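# Clamp green strip into board rebate, then press TEST

## Task

Seat the green contact strip in the rebate along the near edge of the brown test board with its cable passing through the notch, fix it in place with the orange spring clamp, and then press the tester's green TEST key while neither hand touches the strip or the clamp, so that the tester's screen shows green.

## Robot and tools

Robot: two arms, left_arm and right_arm, each ending in a five-finger hand (right_arm a right hand, left_arm its mirror-image left hand). Bases in the scene frame: left_arm at (+0.065, +0.484, 0) m, right_arm at (+0.007, -0.378, 0) m, both facing nearly straight along +x. A post stands behind the arms.

Scene frame: origin at table-top height, halfway between the nominal bases; +x points out over the table, +z up, and left_arm sits on the +y side (image left/right does not match the arm names). Reported hand positions (m), quaternions (wxyz) and velocities use this frame and may be off by a few cm.

Hand point: a point fixed to the palm, 0.15 m out from the wrist flange along the fingers and 0.05 m in front of the palm. Its +z runs along the straight fingers, +y out of the palm, +x across the palm away from the thumb on the right hand (toward the thumb on the left hand). Straight fingertips reach 0.06-0.07 m past the point and lie 0.06 m behind it along -y. A wrist bracket on the little-finger side can strike things, and with fingers level the wrist may hang below the hand and touch the table first.

The 28-number row (every value in [-1, 1], always all 28 even when one arm moves): left_arm dx, dy, dz, rx, ry, rz; left hand thumb_turn, thumb_bend, index, middle, ring, little, force_limit, speed; then the same 14 for right_arm and its hand. The six pose numbers are an offset, not a pose: they are measured from that arm's Hand target as it was when the action or move began, along that Hand target's own axes; 1.0 equals 0.6 m of travel or 180 degrees of turn, and rx, ry, rz form a single rotation vector. Sending the same offset again moves the arm further. Six zeros means ask nothing new of that arm. The six finger numbers are absolute targets: -1 open/straight, +1 closed (thumb_turn +1 puts the thumb opposite the fingers). force_limit maps -1..+1 to about 0..10 N at the fingertip (0..15 N for the two thumb motors); speed rises from almost zero at -1 to full at +0.48 and stays full above. To keep a hand unchanged, resend the eight hand numbers you last sent it (before any were sent, use its hand_measured six plus hand_force_limit and hand_speed). A gentle grip needs speed about -0.94 or lower. The thumb-opposed grip fits objects about 0.035-0.065 m thick; handles down to about 0.025 m.

Tools:
- execute_actions(actions, cameras): actions is a list of actions; each action is a table of up to 15 rows, one per 1/30 s step; every row is an offset from the start pose of that action, and a short table repeats its last row up to step 15. An empty actions list returns camera images. cameras: list of names, ["all"], or [].
- move(target, speed, blend, stop_force, zero, blocking, cameras): drives each hand point in a straight line toward target, a single 28-number row or a list of up to 15 rows, every row an offset from the same starting Hand targets (not from the previous row). speed in m/s, 0.002 to 3.6, default 0.25 (turns limited to twice that in rad/s), one value or one per target. blend in m rounds corners in a list (0 stops at each). stop_force in N, 3 to 120, ends an arm's path when its wrist sensor feels that much push against its motion; use it slowly (around 0.005 m/s) for touching or pressing; with it, all rows must share the same hand numbers and blocking=false is refused. zero (default true) re-zeroes the sensor before the move. blocking=false returns after about 0.5 s while the move continues. Moves do not avoid obstacles or the other arm; paths stop after 10 s. A wrist path too near its arm's first-joint axis is refused.
- wait(seconds 0-3600, cameras): lets time pass without new commands.
- stop(cameras): brakes a running move.
- zoom_image(camera, region [x0, y0, x1, y1] in pixels, at most 504 by 504): closer view of the latest image of cam_high, cam_low, cam_left_wrist or cam_right_wrist (all 896x504).
- show_instructions(): shows the reference pages.
- zero_wrist_force(arm: left_arm or right_arm): makes current wrist readings the new zero.
- finished_scene(scene 1): ends the scene for good; the result must hold without the robot.

Results: per arm, end_effector_position, end_effector_quat_wxyz, velocities, Hand target (the last commanded pose after clipping, from which the next offsets count; the hand often rests a little short, so send the gap as an offset), Joint positions and torques, Wrist force and Wrist torque (in the hand's axes, plus a peak line), hand_measured, hand_stopped_by (moving, target, force, stalled, fault), hand_load_n (positive when something pushes a finger open; near 0 after a lost grip), motor temperatures. A move adds a move: line such as done, off_target, moving, held or fault, with limits=paced (pose clipped) or limits=held (steps withheld). done does not prove contact or that nothing shifted.

Cautions: orientation commands are clipped to 32 degrees from the measured one per step. An arm faults and stops for 10 s if outside force reaches about 150 N, a joint's contact torque hits its limit (wrists 26.6 N m) or a joint strays from its plan (0.9 degrees wrist). The arms are stiff, so aim only slightly past a firm surface, and press with stop_force. Keep the arms apart; never close one hand on the other. Do not drop parts even a few mm, release moving parts, slam or push hard, or let anything leave the table. Long stretched holds heat motors: MOTOR HOT at 70 °C, brakes at 85 °C. Loose objects may occasionally be nudged by the scene.

Each tool is called by a JSON object that holds its "method" and its "body", one argument or row to a line.

Reference images:

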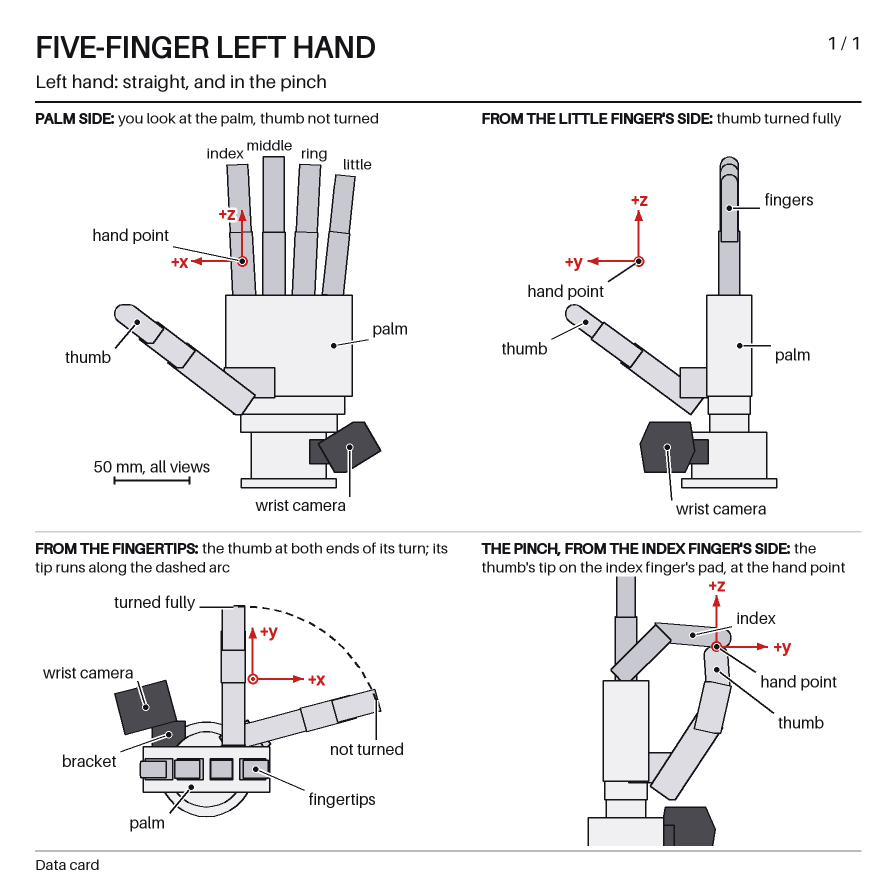

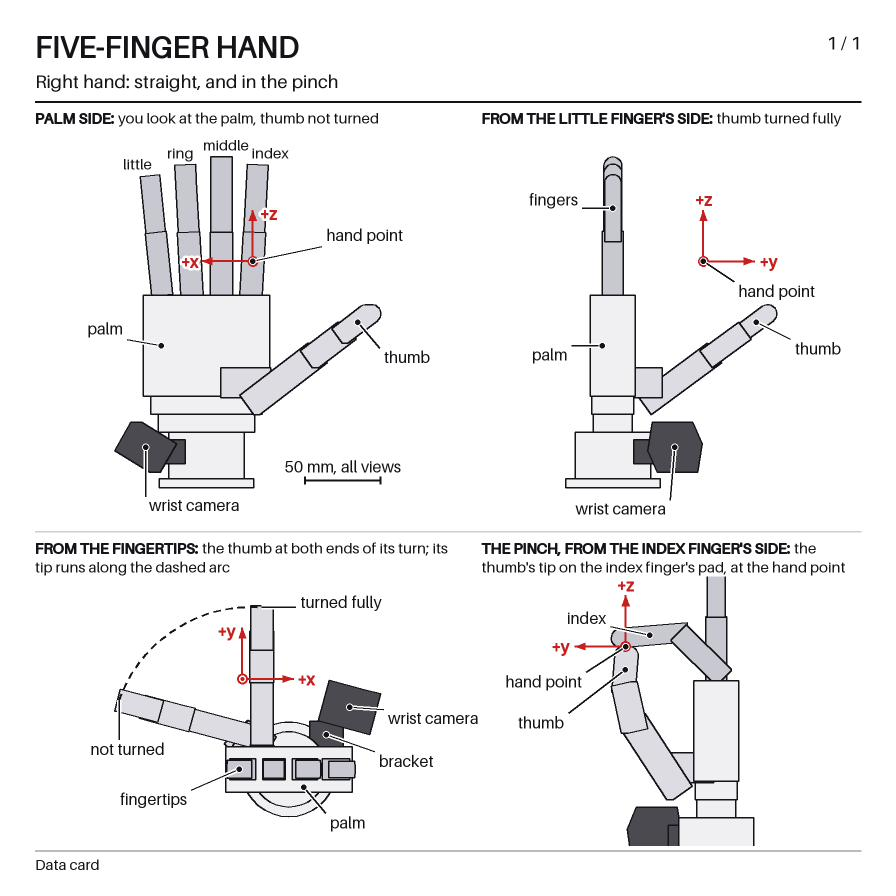

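## Session

{"method": "execute_actions", "body": {
  "actions": []
}}

Scene clock: 0.00 s.
left_arm: end_effector_position=(+0.0048, +0.0738, +0.2169) hand_measured=(-1.000, -1.000, -1.000, -1.000, -1.000, -1.000) hand_load_n=(+0.0, +0.0, +0.0, +0.0, +0.0, +0.0) hand_stopped_by=(target, target, target, target, target, target) hand_force_limit=0.00 hand_speed=-0.80 end_effector_quat_wxyz=(-0.224, -0.563, +0.794, +0.060) | right_arm: end_effector_position=(+0.6478, -0.1673, +0.3018) hand_measured=(-1.000, -1.000, -1.000, -1.000, -1.000, -1.000) hand_load_n=(+0.0, +0.0, +0.0, +0.0, +0.0, +0.0) hand_stopped_by=(target, target, target, target, target, target) hand_force_limit=0.00 hand_speed=-0.80 end_effector_quat_wxyz=(+0.000, +0.081, +0.997, +0.009)
Joint positions: left_arm=[2.187 -1.819 -1.793 1.901 -1.124 2.581] | right_arm=[0.026 -0.676 0.357 1.888 1.552 -1.377]
Joint velocities: within noise
Joint torques (N m): no reading
Motor temperatures (°C): left_arm=[28 24 27 31 27 31] | right_arm=[24 25 25 29 34 31]
Wrist force (N): no reading
Wrist torque (N m): no reading
Wrist force, peak (N): no reading
Hand target: left_arm +0.0048, +0.0738, +0.2169; -0.224, -0.563, +0.794, +0.060 | right_arm +0.6478, -0.1673, +0.3018; +0.000, +0.081, +0.997, +0.009

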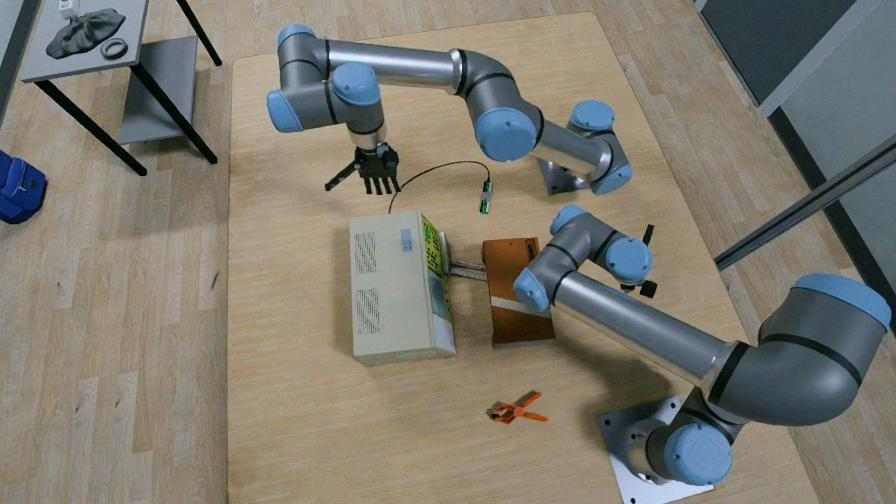

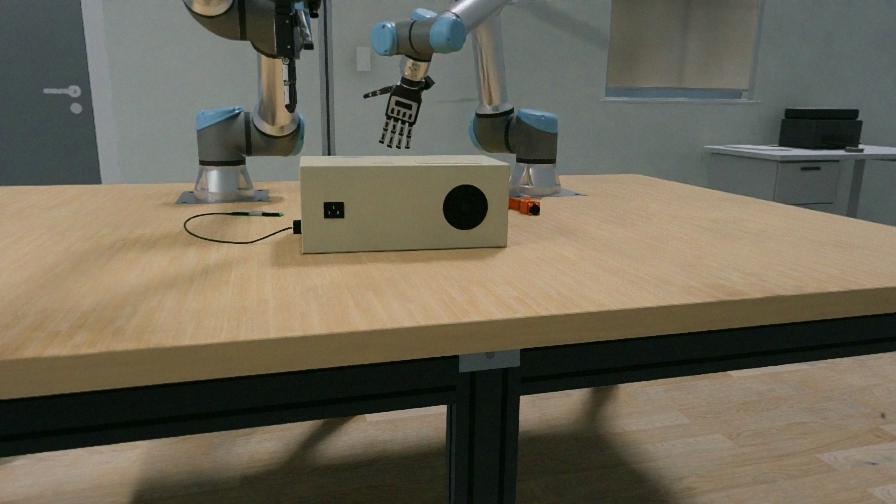

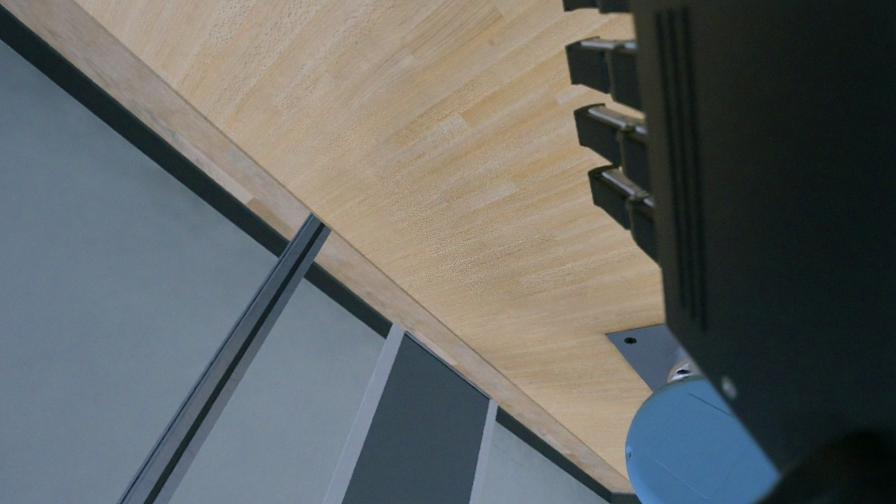

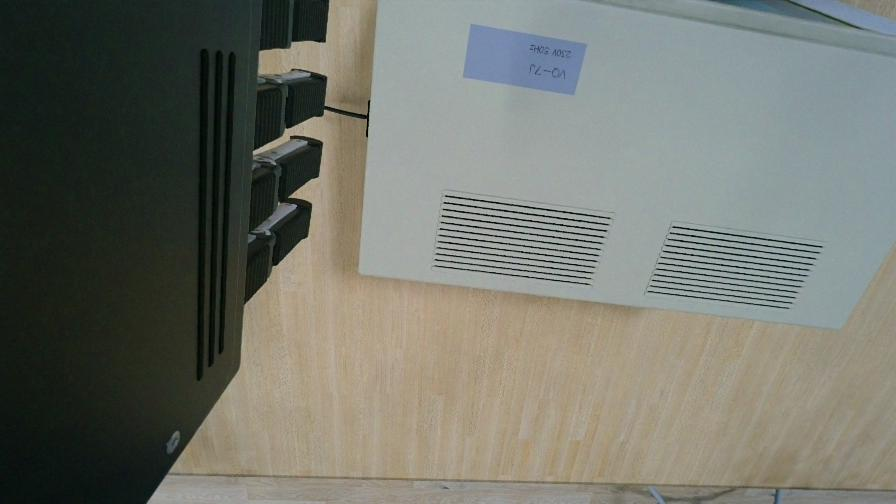

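{"method": "zoom_image", "body": {
  "camera": "cam_high",
  "region": [340, 140, 580, 440]
}}

{"method": "zoom_image", "body": {
  "camera": "cam_high",
  "region": [420, 220, 570, 360]
}}

{"method": "zoom_image", "body": {
  "camera": "cam_high",
  "region": [470, 370, 570, 440]
}}

{"method": "zoom_image", "body": {
  "camera": "cam_high",
  "region": [440, 150, 520, 230]
}}

Scaled by 1.680 from the camera's image (finer frame: 1280x720).

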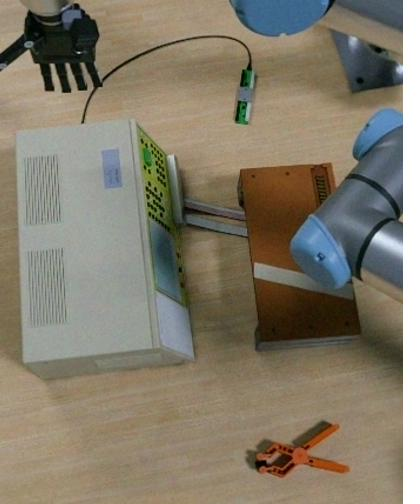

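Scaled by 3.360 from the camera's image (finer frame: 1280x720).

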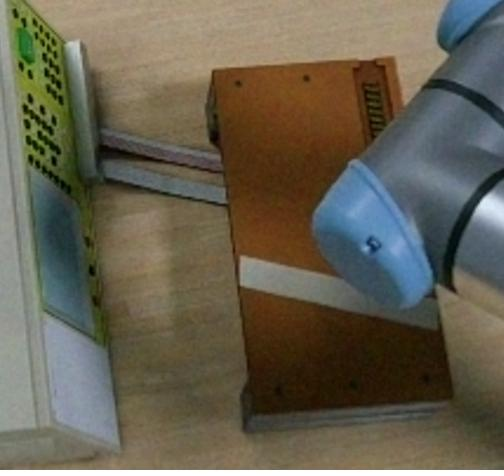

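Scaled by 5.040 from the camera's image (finer frame: 1280x720).

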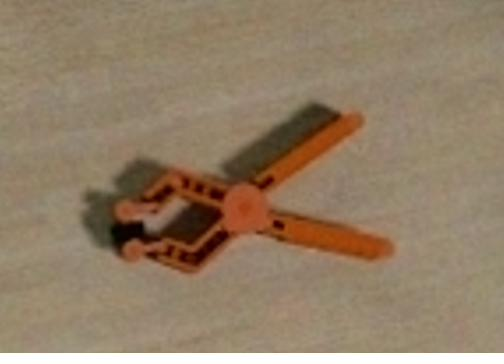

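Scaled by 6.300 from the camera's image (finer frame: 1280x720).

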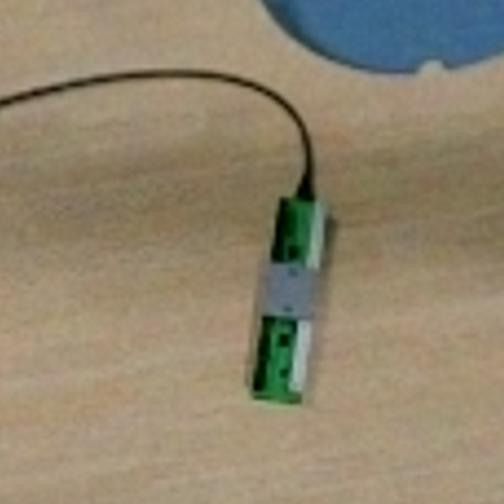

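{"method": "move", "body": {
  "target": [
    [0,0,-0.25,0,0,0,-1,-1,-1,-1,-1,-1,0,-0.8,0,-0.25,0,0,0,0,-1,-1,-1,-1,-1,-1,0,-0.8],
    [0.18,-0.4,-0.3,0,0,0,-1,-1,-1,-1,-1,-1,0,-0.8,0.65,-0.35,0,0,0,0,-1,-1,-1,-1,-1,-1,0,-0.8]
  ],
  "speed": 0.3,
  "blend": 0.03,
  "cameras": ["all"]
}}

Scene clock: 74.23 s.
left_arm: end_effector_position=(+0.2598, -0.0836, +0.3256) hand_measured=(-1.000, -1.000, -1.000, -1.000, -1.000, -1.000) hand_load_n=(-0.5, +0.0, +0.0, +0.0, +0.0, +0.0) hand_stopped_by=(target, target, target, target, target, target) hand_force_limit=0.00 hand_speed=-0.80 end_effector_quat_wxyz=(-0.223, -0.563, +0.794, +0.060) | right_arm: end_effector_position=(+0.2289, -0.3111, +0.2988) hand_measured=(-1.000, -1.000, -1.000, -1.000, -1.000, -1.000) hand_load_n=(+0.0, +0.0, +0.0, +0.0, +0.0, +0.0) hand_stopped_by=(target, target, target, target, target, target) hand_force_limit=0.00 hand_speed=-0.80 end_effector_quat_wxyz=(+0.000, +0.082, +0.997, +0.009)
Joint positions: left_arm=[2.363 -2.464 -0.501 1.175 -1.156 2.771] | right_arm=[-0.788 -1.982 1.995 1.57 1.557 -2.19]
Joint torques (N m): left_arm=[-1.49 43.48 28.15 -3.37 2.92 0.79] | right_arm=[-7.73 -6.41 -24.31 0.24 2.04 -0.78]
Wrist force (N): left_arm=[0.0 0.5 -0.6] | right_arm=[-0.2 0.1 0.3]
Wrist torque (N m): left_arm=[0.12 0.03 -0.17] | right_arm=[0.01 0.07 -0.02]
Wrist force, peak (N): left_arm=[-0.3 1.9 -1.8] | right_arm=[0.0 2.7 0.0]
Hand target: left_arm +0.2598, -0.0836, +0.3257; -0.224, -0.563, +0.794, +0.060 | right_arm +0.2288, -0.3112, +0.2988; +0.000, +0.081, +0.997, +0.009
Off the commanded pose: left_arm 0.000 m, 0 deg | right_arm 0.000 m, 0 deg.
move: done
cam_left_wrist: T_world_to_cam=[[0.74287, -0.62533, -0.23897, -0.16081], [-0.2979, -0.62848, 0.71852, -0.19501], [-0.5995, -0.46258, -0.65316, 0.43853]] pos_world=[0.32427, -0.02026, 0.38812]
cam_right_wrist: T_world_to_cam=[[-0.06861, 0.99702, 0.03516, 0.31787], [0.91297, 0.04853, 0.40514, -0.28901], [0.40222, 0.0599, -0.91358, 0.30935]] pos_world=[0.16124, -0.32143, 0.38853]

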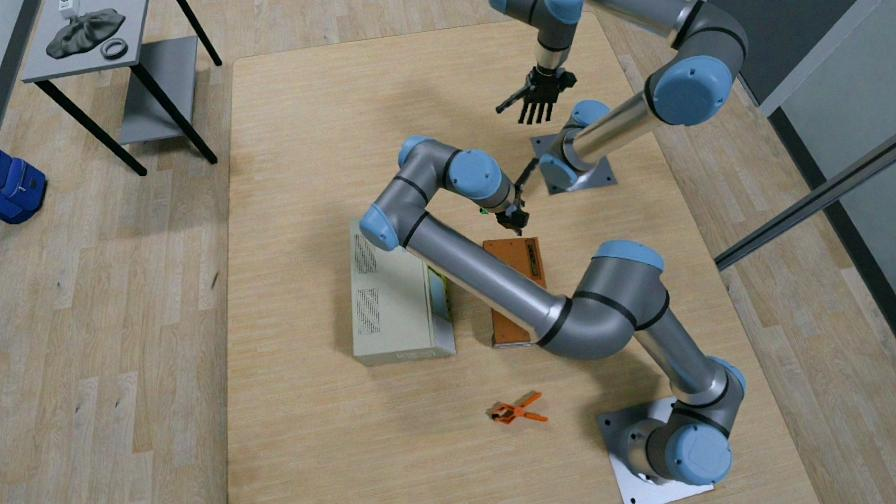

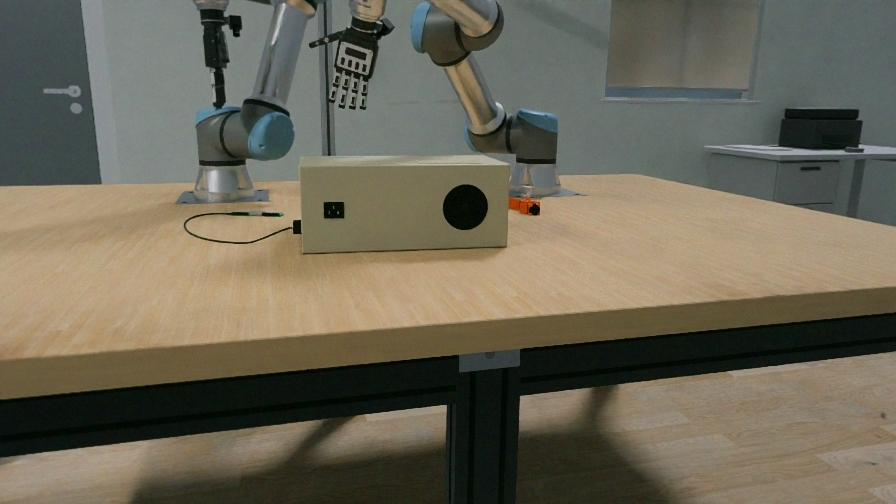

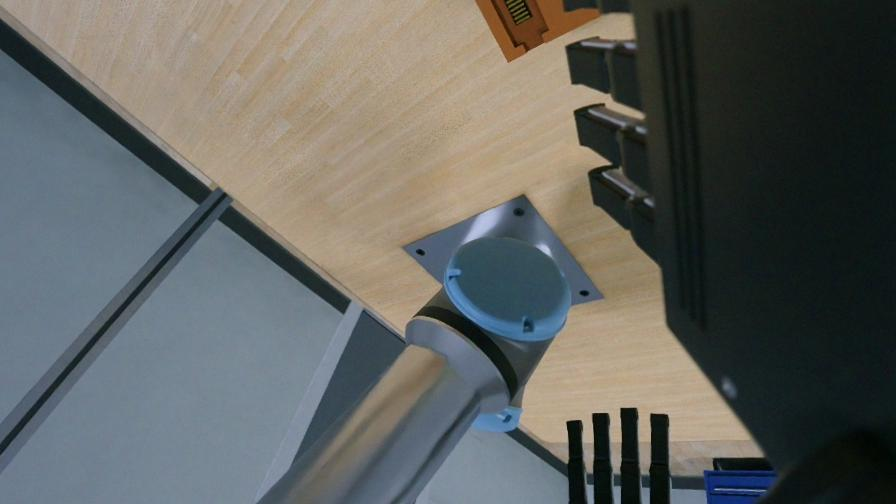

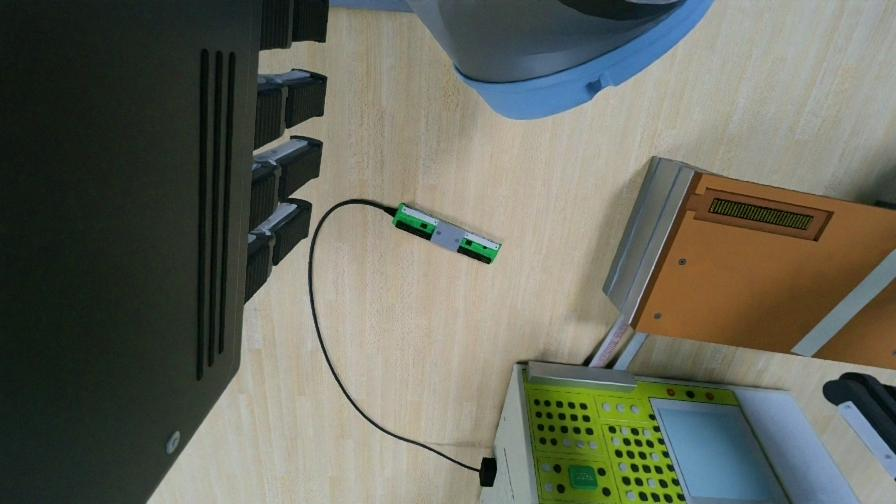

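{"method": "zoom_image", "body": {
  "camera": "cam_right_wrist",
  "region": [600, 140, 896, 380]
}}

{"method": "zoom_image", "body": {
  "camera": "cam_right_wrist",
  "region": [360, 170, 520, 290]
}}

{"method": "zoom_image", "body": {
  "camera": "cam_right_wrist",
  "region": [480, 350, 800, 504]
}}

Scaled by 1.703 from the camera's image (finer frame: 1280x720).

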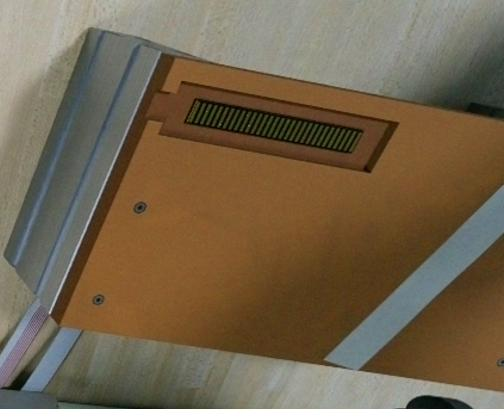

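Scaled by 3.150 from the camera's image (finer frame: 1280x720).

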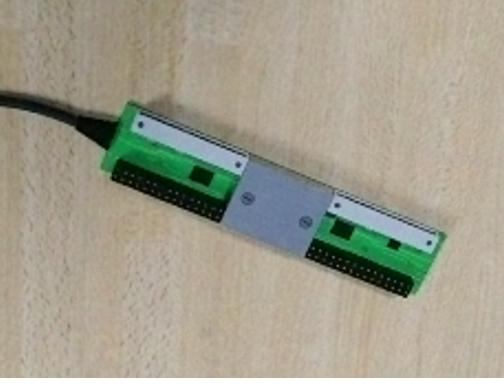

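Scaled by 1.575 from the camera's image (finer frame: 1280x720).

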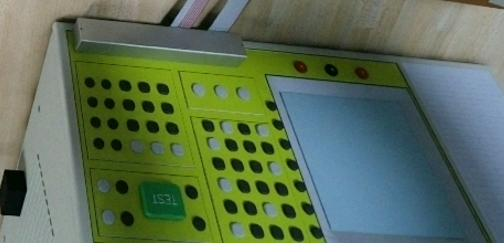

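{"method": "zoom_image", "body": {
  "camera": "cam_low",
  "region": [170, 190, 310, 260]
}}

{"method": "zoom_image", "body": {
  "camera": "cam_high",
  "region": [470, 225, 570, 355]
}}

Scaled by 3.600 from the camera's image (finer frame: 1280x720).

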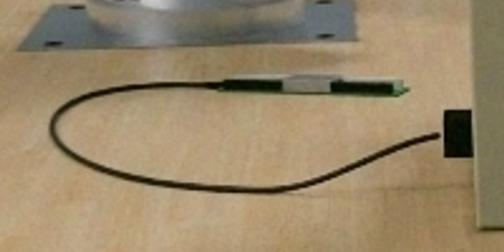

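Scaled by 3.877 from the camera's image (finer frame: 1280x720).

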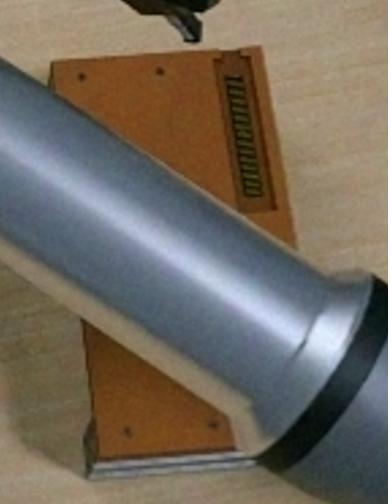

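{"method": "move", "body": {
  "target": [
    [0,0,0,0,0,0,-1,-1,-1,-1,-1,-1,0,-0.8,-0.392,-0.122,0,0,0,0,-1,-1,-1,-1,-1,-1,0,-0.8],
    [-0.0487,0.3645,0.2307,0.443,-0.1255,-0.061,-1,-1,-1,-1,-1,-1,0,-0.8,-0.392,-0.122,0,0,0,0,-1,-1,-1,-1,-1,-1,0,-0.8]
  ],
  "speed": 0.3,
  "blend": 0.03,
  "cameras": ["all"]
}}

Scene clock: 192.30 s.
left_arm: end_effector_position=(+0.0292, -0.0040, +0.2723) hand_measured=(-1.000, -1.000, -1.000, -1.000, -1.000, -1.000) hand_load_n=(-0.5, +0.0, +0.0, +0.0, -0.5, +0.0) hand_stopped_by=(target, target, target, target, target, target) hand_force_limit=0.00 hand_speed=-0.80 end_effector_quat_wxyz=(-0.315, +0.622, -0.637, +0.328) | right_arm: end_effector_position=(+0.4490, -0.4216, +0.2969) hand_measured=(-1.000, -1.000, -1.000, -1.000, -1.000, -1.000) hand_load_n=(+0.0, +0.0, +0.0, +0.0, +0.0, +0.0) hand_stopped_by=(target, target, target, target, target, target) hand_force_limit=0.00 hand_speed=-0.80 end_effector_quat_wxyz=(+0.000, +0.081, +0.997, +0.009)
Joint positions: left_arm=[1.398 -2.042 -1.329 1.642 -2.506 1.366] | right_arm=[-0.583 -1.332 1.408 1.504 1.555 -1.986]
Joint torques (N m): left_arm=[-9.92 31.11 7.1 -3.67 -4 -0.43] | right_arm=[-7.5 -17.45 -26.65 -0.21 -1.72 -1.77]
Wrist force (N): left_arm=[0.0 -1.1 0.0] | right_arm=[-0.3 0.1 0.0]
Wrist torque (N m): left_arm=[0.52 -0.10 0.19] | right_arm=[0.02 0.10 -0.02]
Wrist force, peak (N): left_arm=[-0.4 3.1 -2.6] | right_arm=[1.9 1.2 -0.1]
Hand target: left_arm +0.0292, -0.0039, +0.2722; -0.315, +0.622, -0.638, +0.328 (not the last commanded pose) | right_arm +0.4490, -0.4216, +0.2969; +0.000, +0.081, +0.997, +0.009
Off the commanded pose: left_arm 0.011 m, 4 deg | right_arm 0.000 m, 0 deg.
move: held (left_arm; a check stopped the path); limits=held
pose unreachable (left arm): on one or more control steps of this call, first in action 0 (counted from 0), this arm could not follow its commanded pose, so it was not sent that pose on those steps. It may still have moved: this result reports where it is.
cause: moving toward the commanded pose would bring two parts of the arm too close to each other (joints 4 (wrist 1) to 6 (wrist 3) lie between them).
cam_left_wrist: T_world_to_cam=[[0.54741, -0.31829, 0.77397, -0.22137], [-0.52683, -0.84966, 0.0232, 0.01976], [0.65022, -0.42045, -0.6328, 0.26037]] pos_world=[-0.03771, 0.0558, 0.33563]
cam_right_wrist: T_world_to_cam=[[-0.06857, 0.99703, 0.03507, 0.44313], [0.91295, 0.04853, 0.40517, -0.48383], [0.40226, 0.0598, -0.91357, 0.22564]] pos_world=[0.38134, -0.43183, 0.38663]

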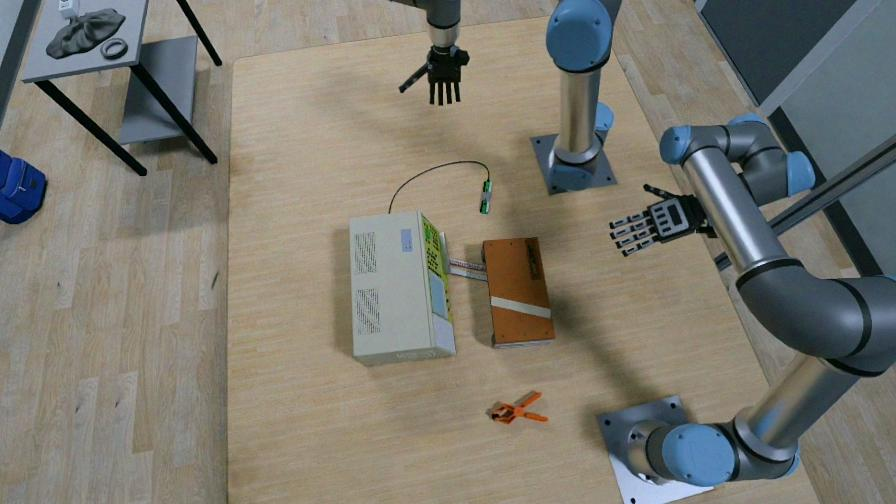

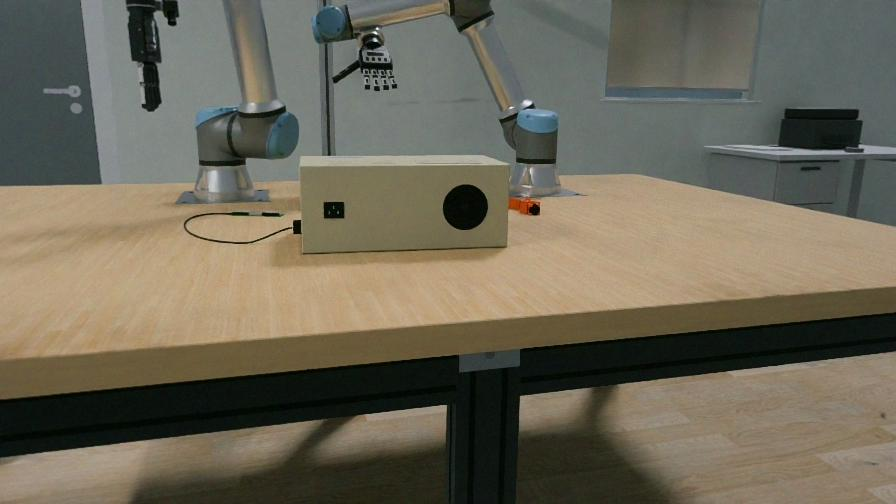

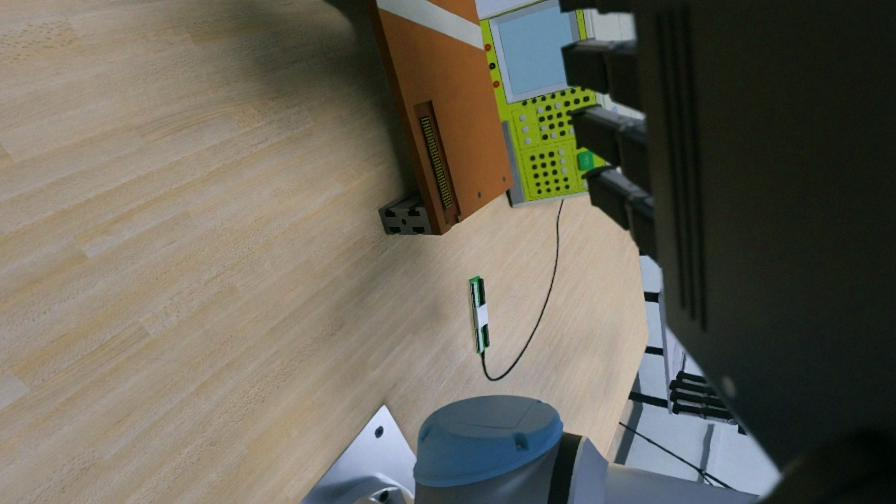

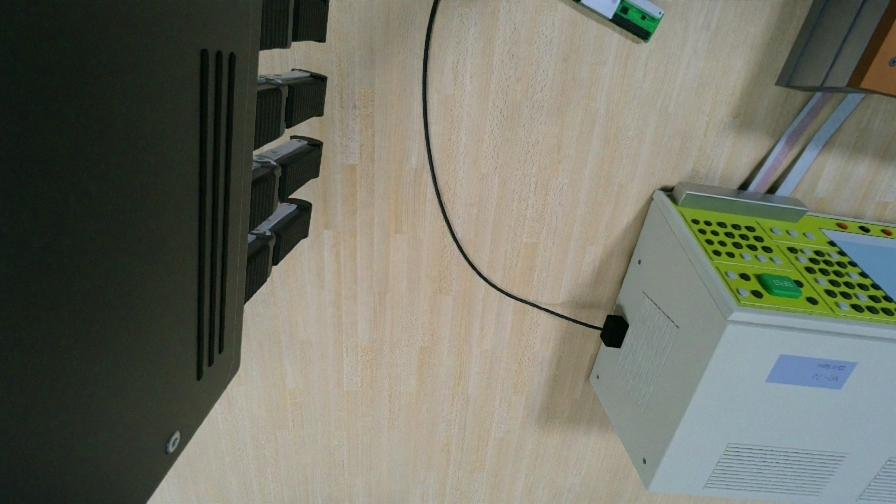

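{"method": "zoom_image", "body": {
  "camera": "cam_left_wrist",
  "region": [350, 60, 620, 280]
}}

{"method": "zoom_image", "body": {
  "camera": "cam_left_wrist",
  "region": [370, 80, 490, 250]
}}

{"method": "zoom_image", "body": {
  "camera": "cam_high",
  "region": [470, 225, 570, 355]
}}

Scaled by 1.867 from the camera's image (finer frame: 1280x720).

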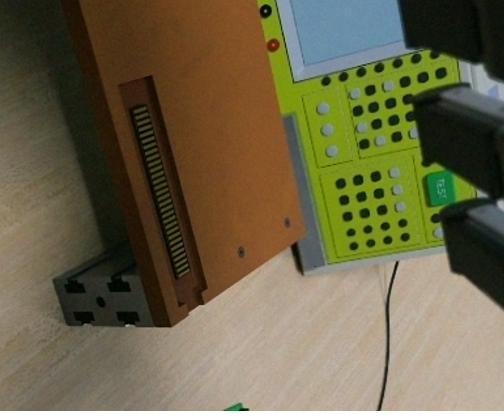

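Scaled by 2.965 from the camera's image (finer frame: 1280x720).

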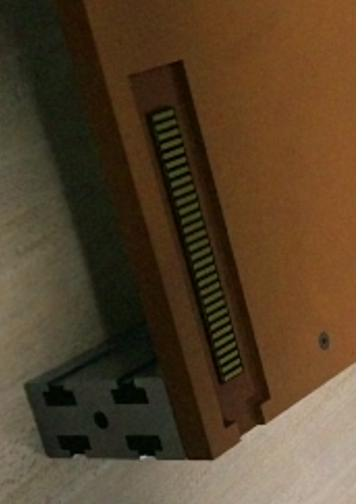

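Scaled by 3.877 from the camera's image (finer frame: 1280x720).

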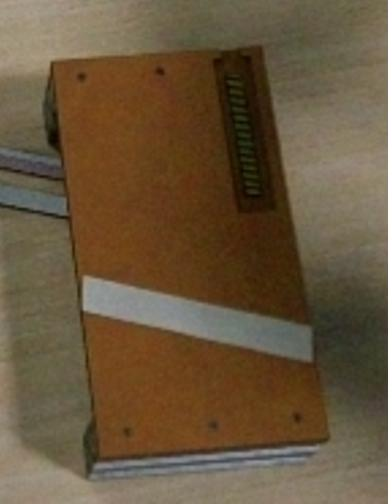

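{"method": "move", "body": {
  "target": [0,0,0,0,0,0,-1,-1,-1,-1,-1,-1,0,-0.8,0.2283,0.1637,0.2483,0.2409,0.2796,0.5055,1,-0.5,-0.3,-0.3,-1,-1,-0.4,-0.3],
  "speed": 0.3,
  "cameras": ["all"]
}}

Scene clock: 247.27 s.
left_arm: end_effector_position=(+0.0292, -0.0039, +0.2722) hand_measured=(-1.000, -1.000, -1.000, -1.000, -1.000, -1.000) hand_load_n=(+0.0, +0.0, +0.0, +0.0, +0.0, +0.0) hand_stopped_by=(target, target, target, target, target, target) hand_force_limit=0.00 hand_speed=-0.80 end_effector_quat_wxyz=(-0.315, +0.622, -0.638, +0.328) | right_arm: end_effector_position=(+0.3299, -0.2997, +0.1501) hand_measured=(+1.000, -0.500, -0.300, -0.300, -1.000, -1.000) hand_load_n=(+0.0, +0.0, +0.0, +0.0, -0.5, +0.0) hand_stopped_by=(target, target, target, target, target, target) hand_force_limit=-0.40 hand_speed=-0.30 end_effector_quat_wxyz=(-0.403, +0.711, +0.501, -0.284)
Joint positions: left_arm=[1.398 -2.042 -1.33 1.642 -2.506 1.366] | right_arm=[-0.181 -0.944 1.673 1.866 1.427 0.088]
Joint torques (N m): left_arm=[-11.2 30.68 9.28 -4.26 -4.05 -1.54] | right_arm=[6.3 -37.59 -20.91 4.13 0.69 0.26]
Wrist force (N): left_arm=[0.0 -0.8 0.0] | right_arm=[0.0 1.8 0.7]
Wrist torque (N m): left_arm=[0.55 -0.11 0.18] | right_arm=[0.33 0.01 0.04]
Wrist force, peak (N): left_arm=[-0.3 -1.2 0.0] | right_arm=[0.3 2.3 0.7]
Hand target: left_arm +0.0292, -0.0039, +0.2722; -0.315, +0.622, -0.638, +0.328 | right_arm +0.3299, -0.2997, +0.1501; -0.403, +0.712, +0.501, -0.284
Off the commanded pose: left_arm 0.000 m, 0 deg | right_arm 0.000 m, 0 deg.
move: done
cam_left_wrist: T_world_to_cam=[[0.54737, -0.31855, 0.77389, -0.22133], [-0.527, -0.84955, 0.02305, 0.0198], [0.65012, -0.42046, -0.63289, 0.2604]] pos_world=[-0.03771, 0.0558, 0.33563]
cam_right_wrist: T_world_to_cam=[[0.56136, 0.04236, -0.82649, -0.04603], [0.12358, -0.99178, 0.0331, -0.3171], [-0.81829, -0.12072, -0.56198, 0.42788]] pos_world=[0.41516, -0.26089, 0.21291]

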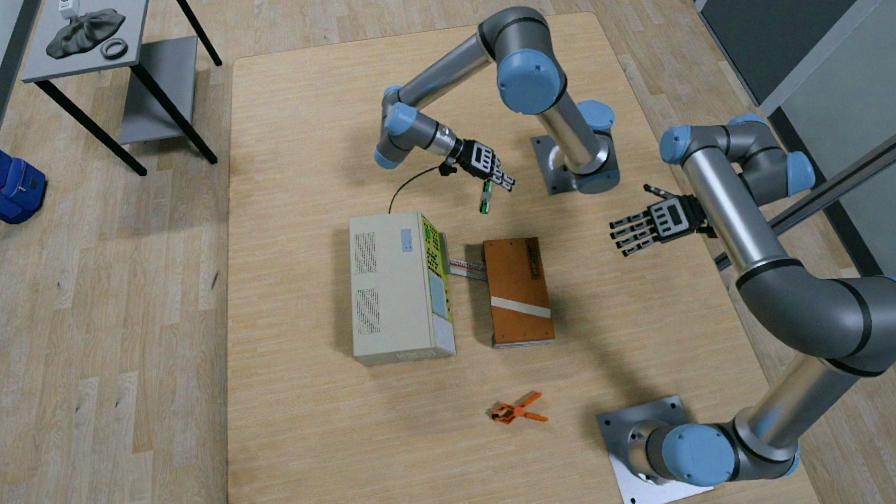

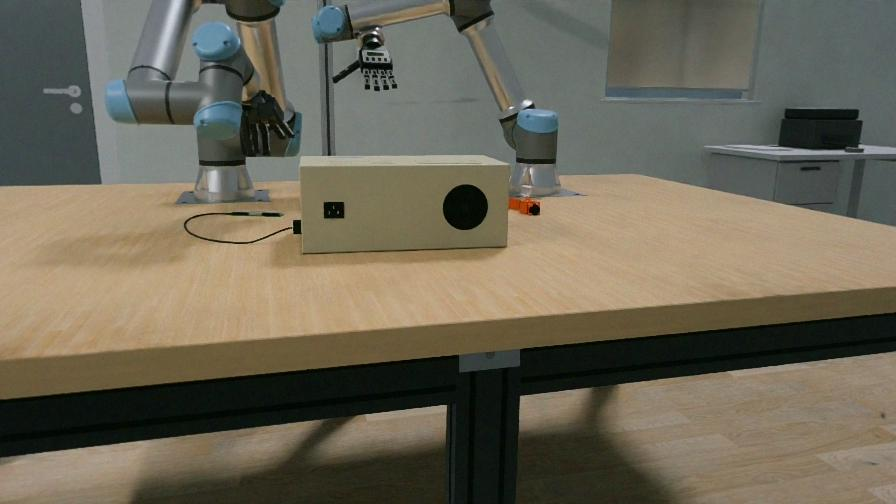

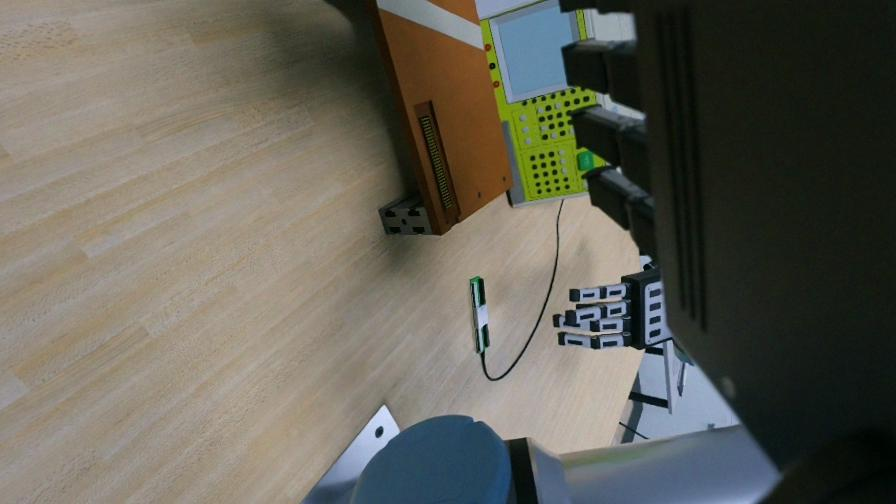

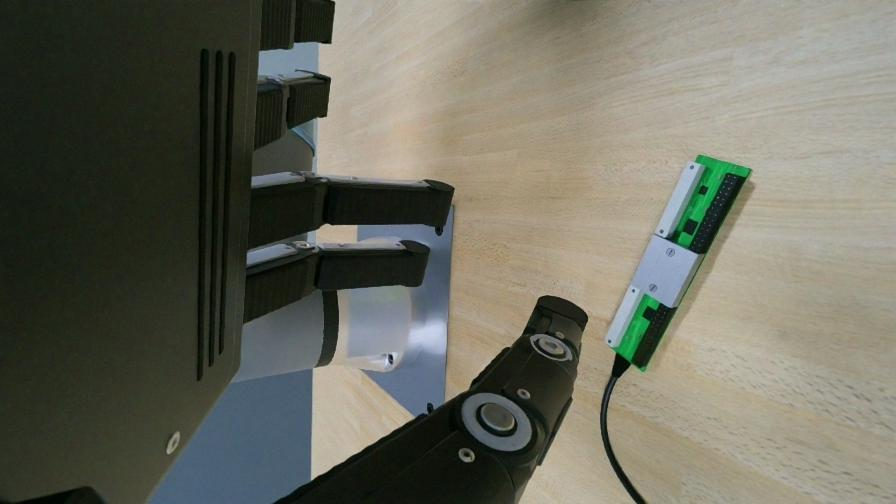

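{"method": "move", "body": {
  "target": [0,0,0,0,0,0,-1,-1,-1,-1,-1,-1,0,-0.8,-0.0133,0.1172,0.0963,0,0,0,1,-0.5,-0.3,-0.3,-1,-1,-0.4,-0.3],
  "speed": 0.15,
  "cameras": ["cam_right_wrist"]
}}

Scene clock: 261.83 s.
left_arm: end_effector_position=(+0.0292, -0.0039, +0.2722) hand_measured=(-1.000, -1.000, -1.000, -1.000, -1.000, -1.000) hand_load_n=(+0.0, +0.0, +0.0, +0.0, +0.0, +0.0) hand_stopped_by=(target, target, target, target, target, target) hand_force_limit=0.00 hand_speed=-0.80 end_effector_quat_wxyz=(-0.315, +0.622, -0.638, +0.328) | right_arm: end_effector_position=(+0.3145, -0.3028, +0.0602) hand_measured=(+1.000, -0.500, -0.300, -0.300, -1.000, -1.000) hand_load_n=(+0.0, +0.0, +0.0, +0.0, +0.0, +0.0) hand_stopped_by=(target, target, target, target, target, target) hand_force_limit=-0.40 hand_speed=-0.30 end_effector_quat_wxyz=(-0.403, +0.711, +0.501, -0.284)
Joint positions: left_arm=[1.398 -2.042 -1.33 1.642 -2.506 1.366] | right_arm=[-0.193 -0.811 1.746 1.662 1.437 0.081]
Joint torques (N m): left_arm=[-11.02 31.55 12.17 -4.34 -4.17 -1.31] | right_arm=[5.94 -29.98 -17.94 2.84 -1.66 -0.12]
Wrist force (N): left_arm=[-0.1 -0.9 -0.1] | right_arm=[0.1 1.6 0.5]
Wrist torque (N m): left_arm=[0.54 -0.10 0.18] | right_arm=[0.31 -0.03 0.05]
Wrist force, peak (N): left_arm=[0.0 -1.4 -0.2] | right_arm=[-0.1 2.7 1.3]
Hand target: left_arm +0.0292, -0.0039, +0.2722; -0.315, +0.622, -0.638, +0.328 | right_arm +0.3145, -0.3027, +0.0601; -0.403, +0.712, +0.501, -0.284
Off the commanded pose: left_arm 0.000 m, 0 deg | right_arm 0.000 m, 0 deg.
move: done
cam_right_wrist: T_world_to_cam=[[0.5612, 0.0422, -0.82661, -0.11152], [0.1235, -0.99179, 0.03321, -0.31518], [-0.81842, -0.12073, -0.5618, 0.36442]] pos_world=[0.39976, -0.26389, 0.12301]

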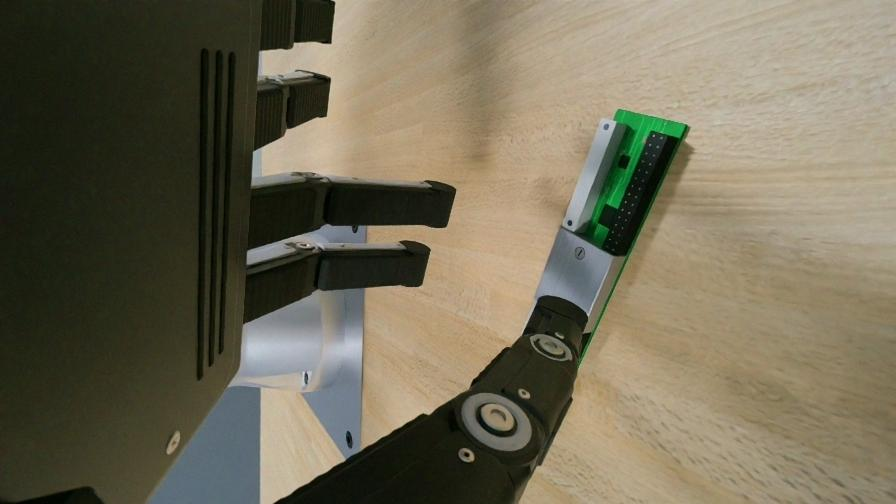

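{"method": "move", "body": {
  "target": [0,0,0,0,0,0,-1,-1,-1,-1,-1,-1,0,-0.8,0.0045,0.0428,0.0268,0,0,0,1,-0.5,-0.3,-0.3,-1,-1,-0.4,-0.3],
  "speed": 0.08,
  "cameras": ["cam_right_wrist","cam_left_wrist"]
}}

{"method": "zoom_image", "body": {
  "camera": "cam_left_wrist",
  "region": [420, 240, 600, 400]
}}

{"method": "zoom_image", "body": {
  "camera": "cam_right_wrist",
  "region": [360, 100, 700, 400]
}}

Scene clock: 269.17 s.
left_arm: end_effector_position=(+0.0292, -0.0039, +0.2722) hand_measured=(-1.000, -1.000, -1.000, -1.000, -1.000, -1.000) hand_load_n=(+0.0, +0.0, +0.0, +0.0, +0.0, +0.0) hand_stopped_by=(target, target, target, target, target, target) hand_force_limit=0.00 hand_speed=-0.80 end_effector_quat_wxyz=(-0.315, +0.622, -0.638, +0.328) | right_arm: end_effector_position=(+0.3149, -0.2999, +0.0298) hand_measured=(+1.000, -0.500, -0.300, -0.300, -1.000, -1.000) hand_load_n=(+0.0, +0.5, +0.0, +0.0, +0.0, +0.0) hand_stopped_by=(target, target, target, target, target, target) hand_force_limit=-0.40 hand_speed=-0.30 end_effector_quat_wxyz=(-0.403, +0.712, +0.501, -0.284)
Joint positions: left_arm=[1.398 -2.042 -1.33 1.642 -2.506 1.366] | right_arm=[-0.187 -0.751 1.74 1.608 1.432 0.085]
Joint torques (N m): left_arm=[-10.43 32.88 16.21 -4.45 -3.97 -1.33] | right_arm=[-4.42 -42.29 -4.43 5.4 -0.09 0.14]
Wrist force (N): left_arm=[-0.1 -1.2 -0.2] | right_arm=[0.1 1.6 0.1]
Wrist torque (N m): left_arm=[0.52 -0.09 0.18] | right_arm=[0.35 -0.01 -0.03]
Wrist force, peak (N): left_arm=[-0.1 -1.5 -0.3] | right_arm=[0.0 2.5 0.6]
Hand target: left_arm +0.0292, -0.0039, +0.2722; -0.315, +0.622, -0.638, +0.328 | right_arm +0.3149, -0.3000, +0.0298; -0.403, +0.712, +0.501, -0.284
Off the commanded pose: left_arm 0.000 m, 0 deg | right_arm 0.000 m, 0 deg.
move: done
cam_left_wrist: T_world_to_cam=[[0.54737, -0.31855, 0.77389, -0.22133], [-0.527, -0.84955, 0.02305, 0.0198], [0.65012, -0.42046, -0.63289, 0.2604]] pos_world=[-0.03771, 0.0558, 0.33563]
cam_right_wrist: T_world_to_cam=[[0.56143, 0.04215, -0.82645, -0.13712], [0.12347, -0.99179, 0.03329, -0.31144], [-0.81826, -0.12073, -0.56203, 0.34796]] pos_world=[0.40016, -0.26109, 0.09261]
Images, in order (width x height): cam_left_wrist 896x504, cam_right_wrist 896x504.

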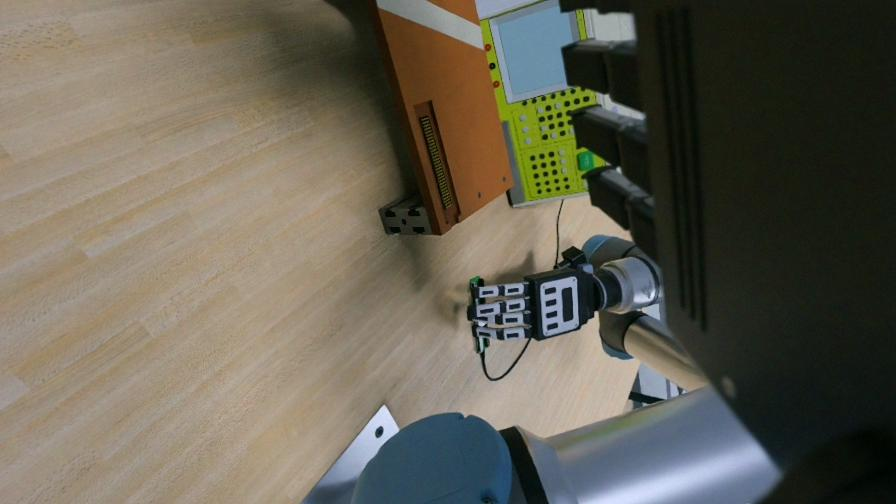

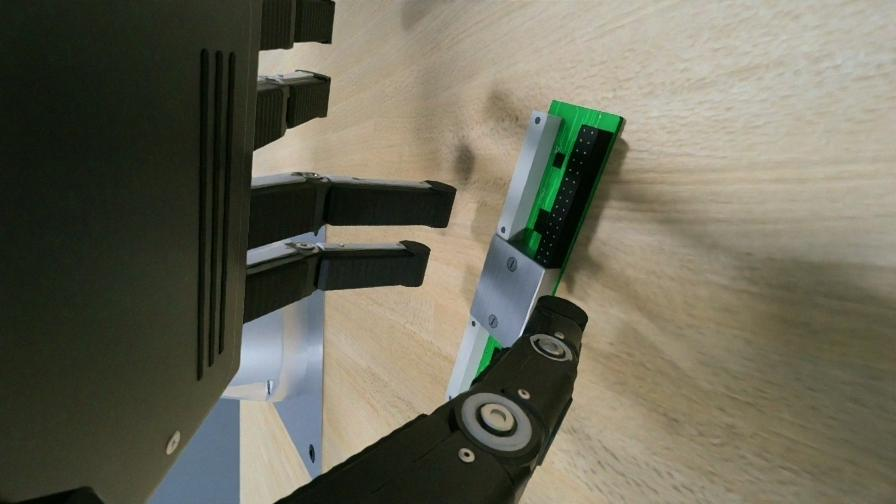

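Scaled by 2.800 from the camera's image (finer frame: 1280x720).

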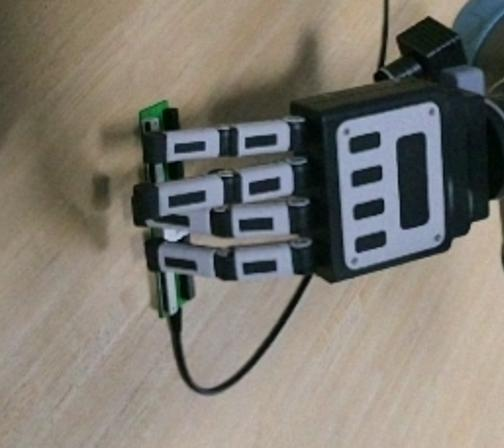

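Scaled by 1.482 from the camera's image (finer frame: 1280x720).

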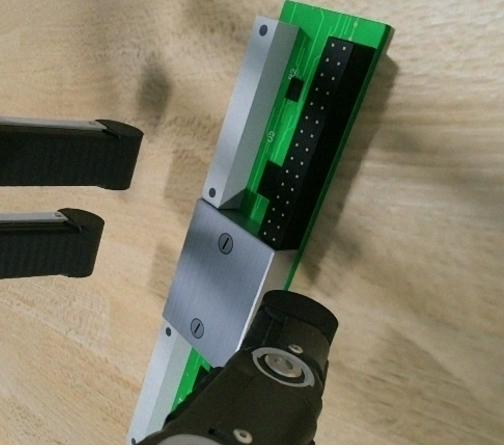

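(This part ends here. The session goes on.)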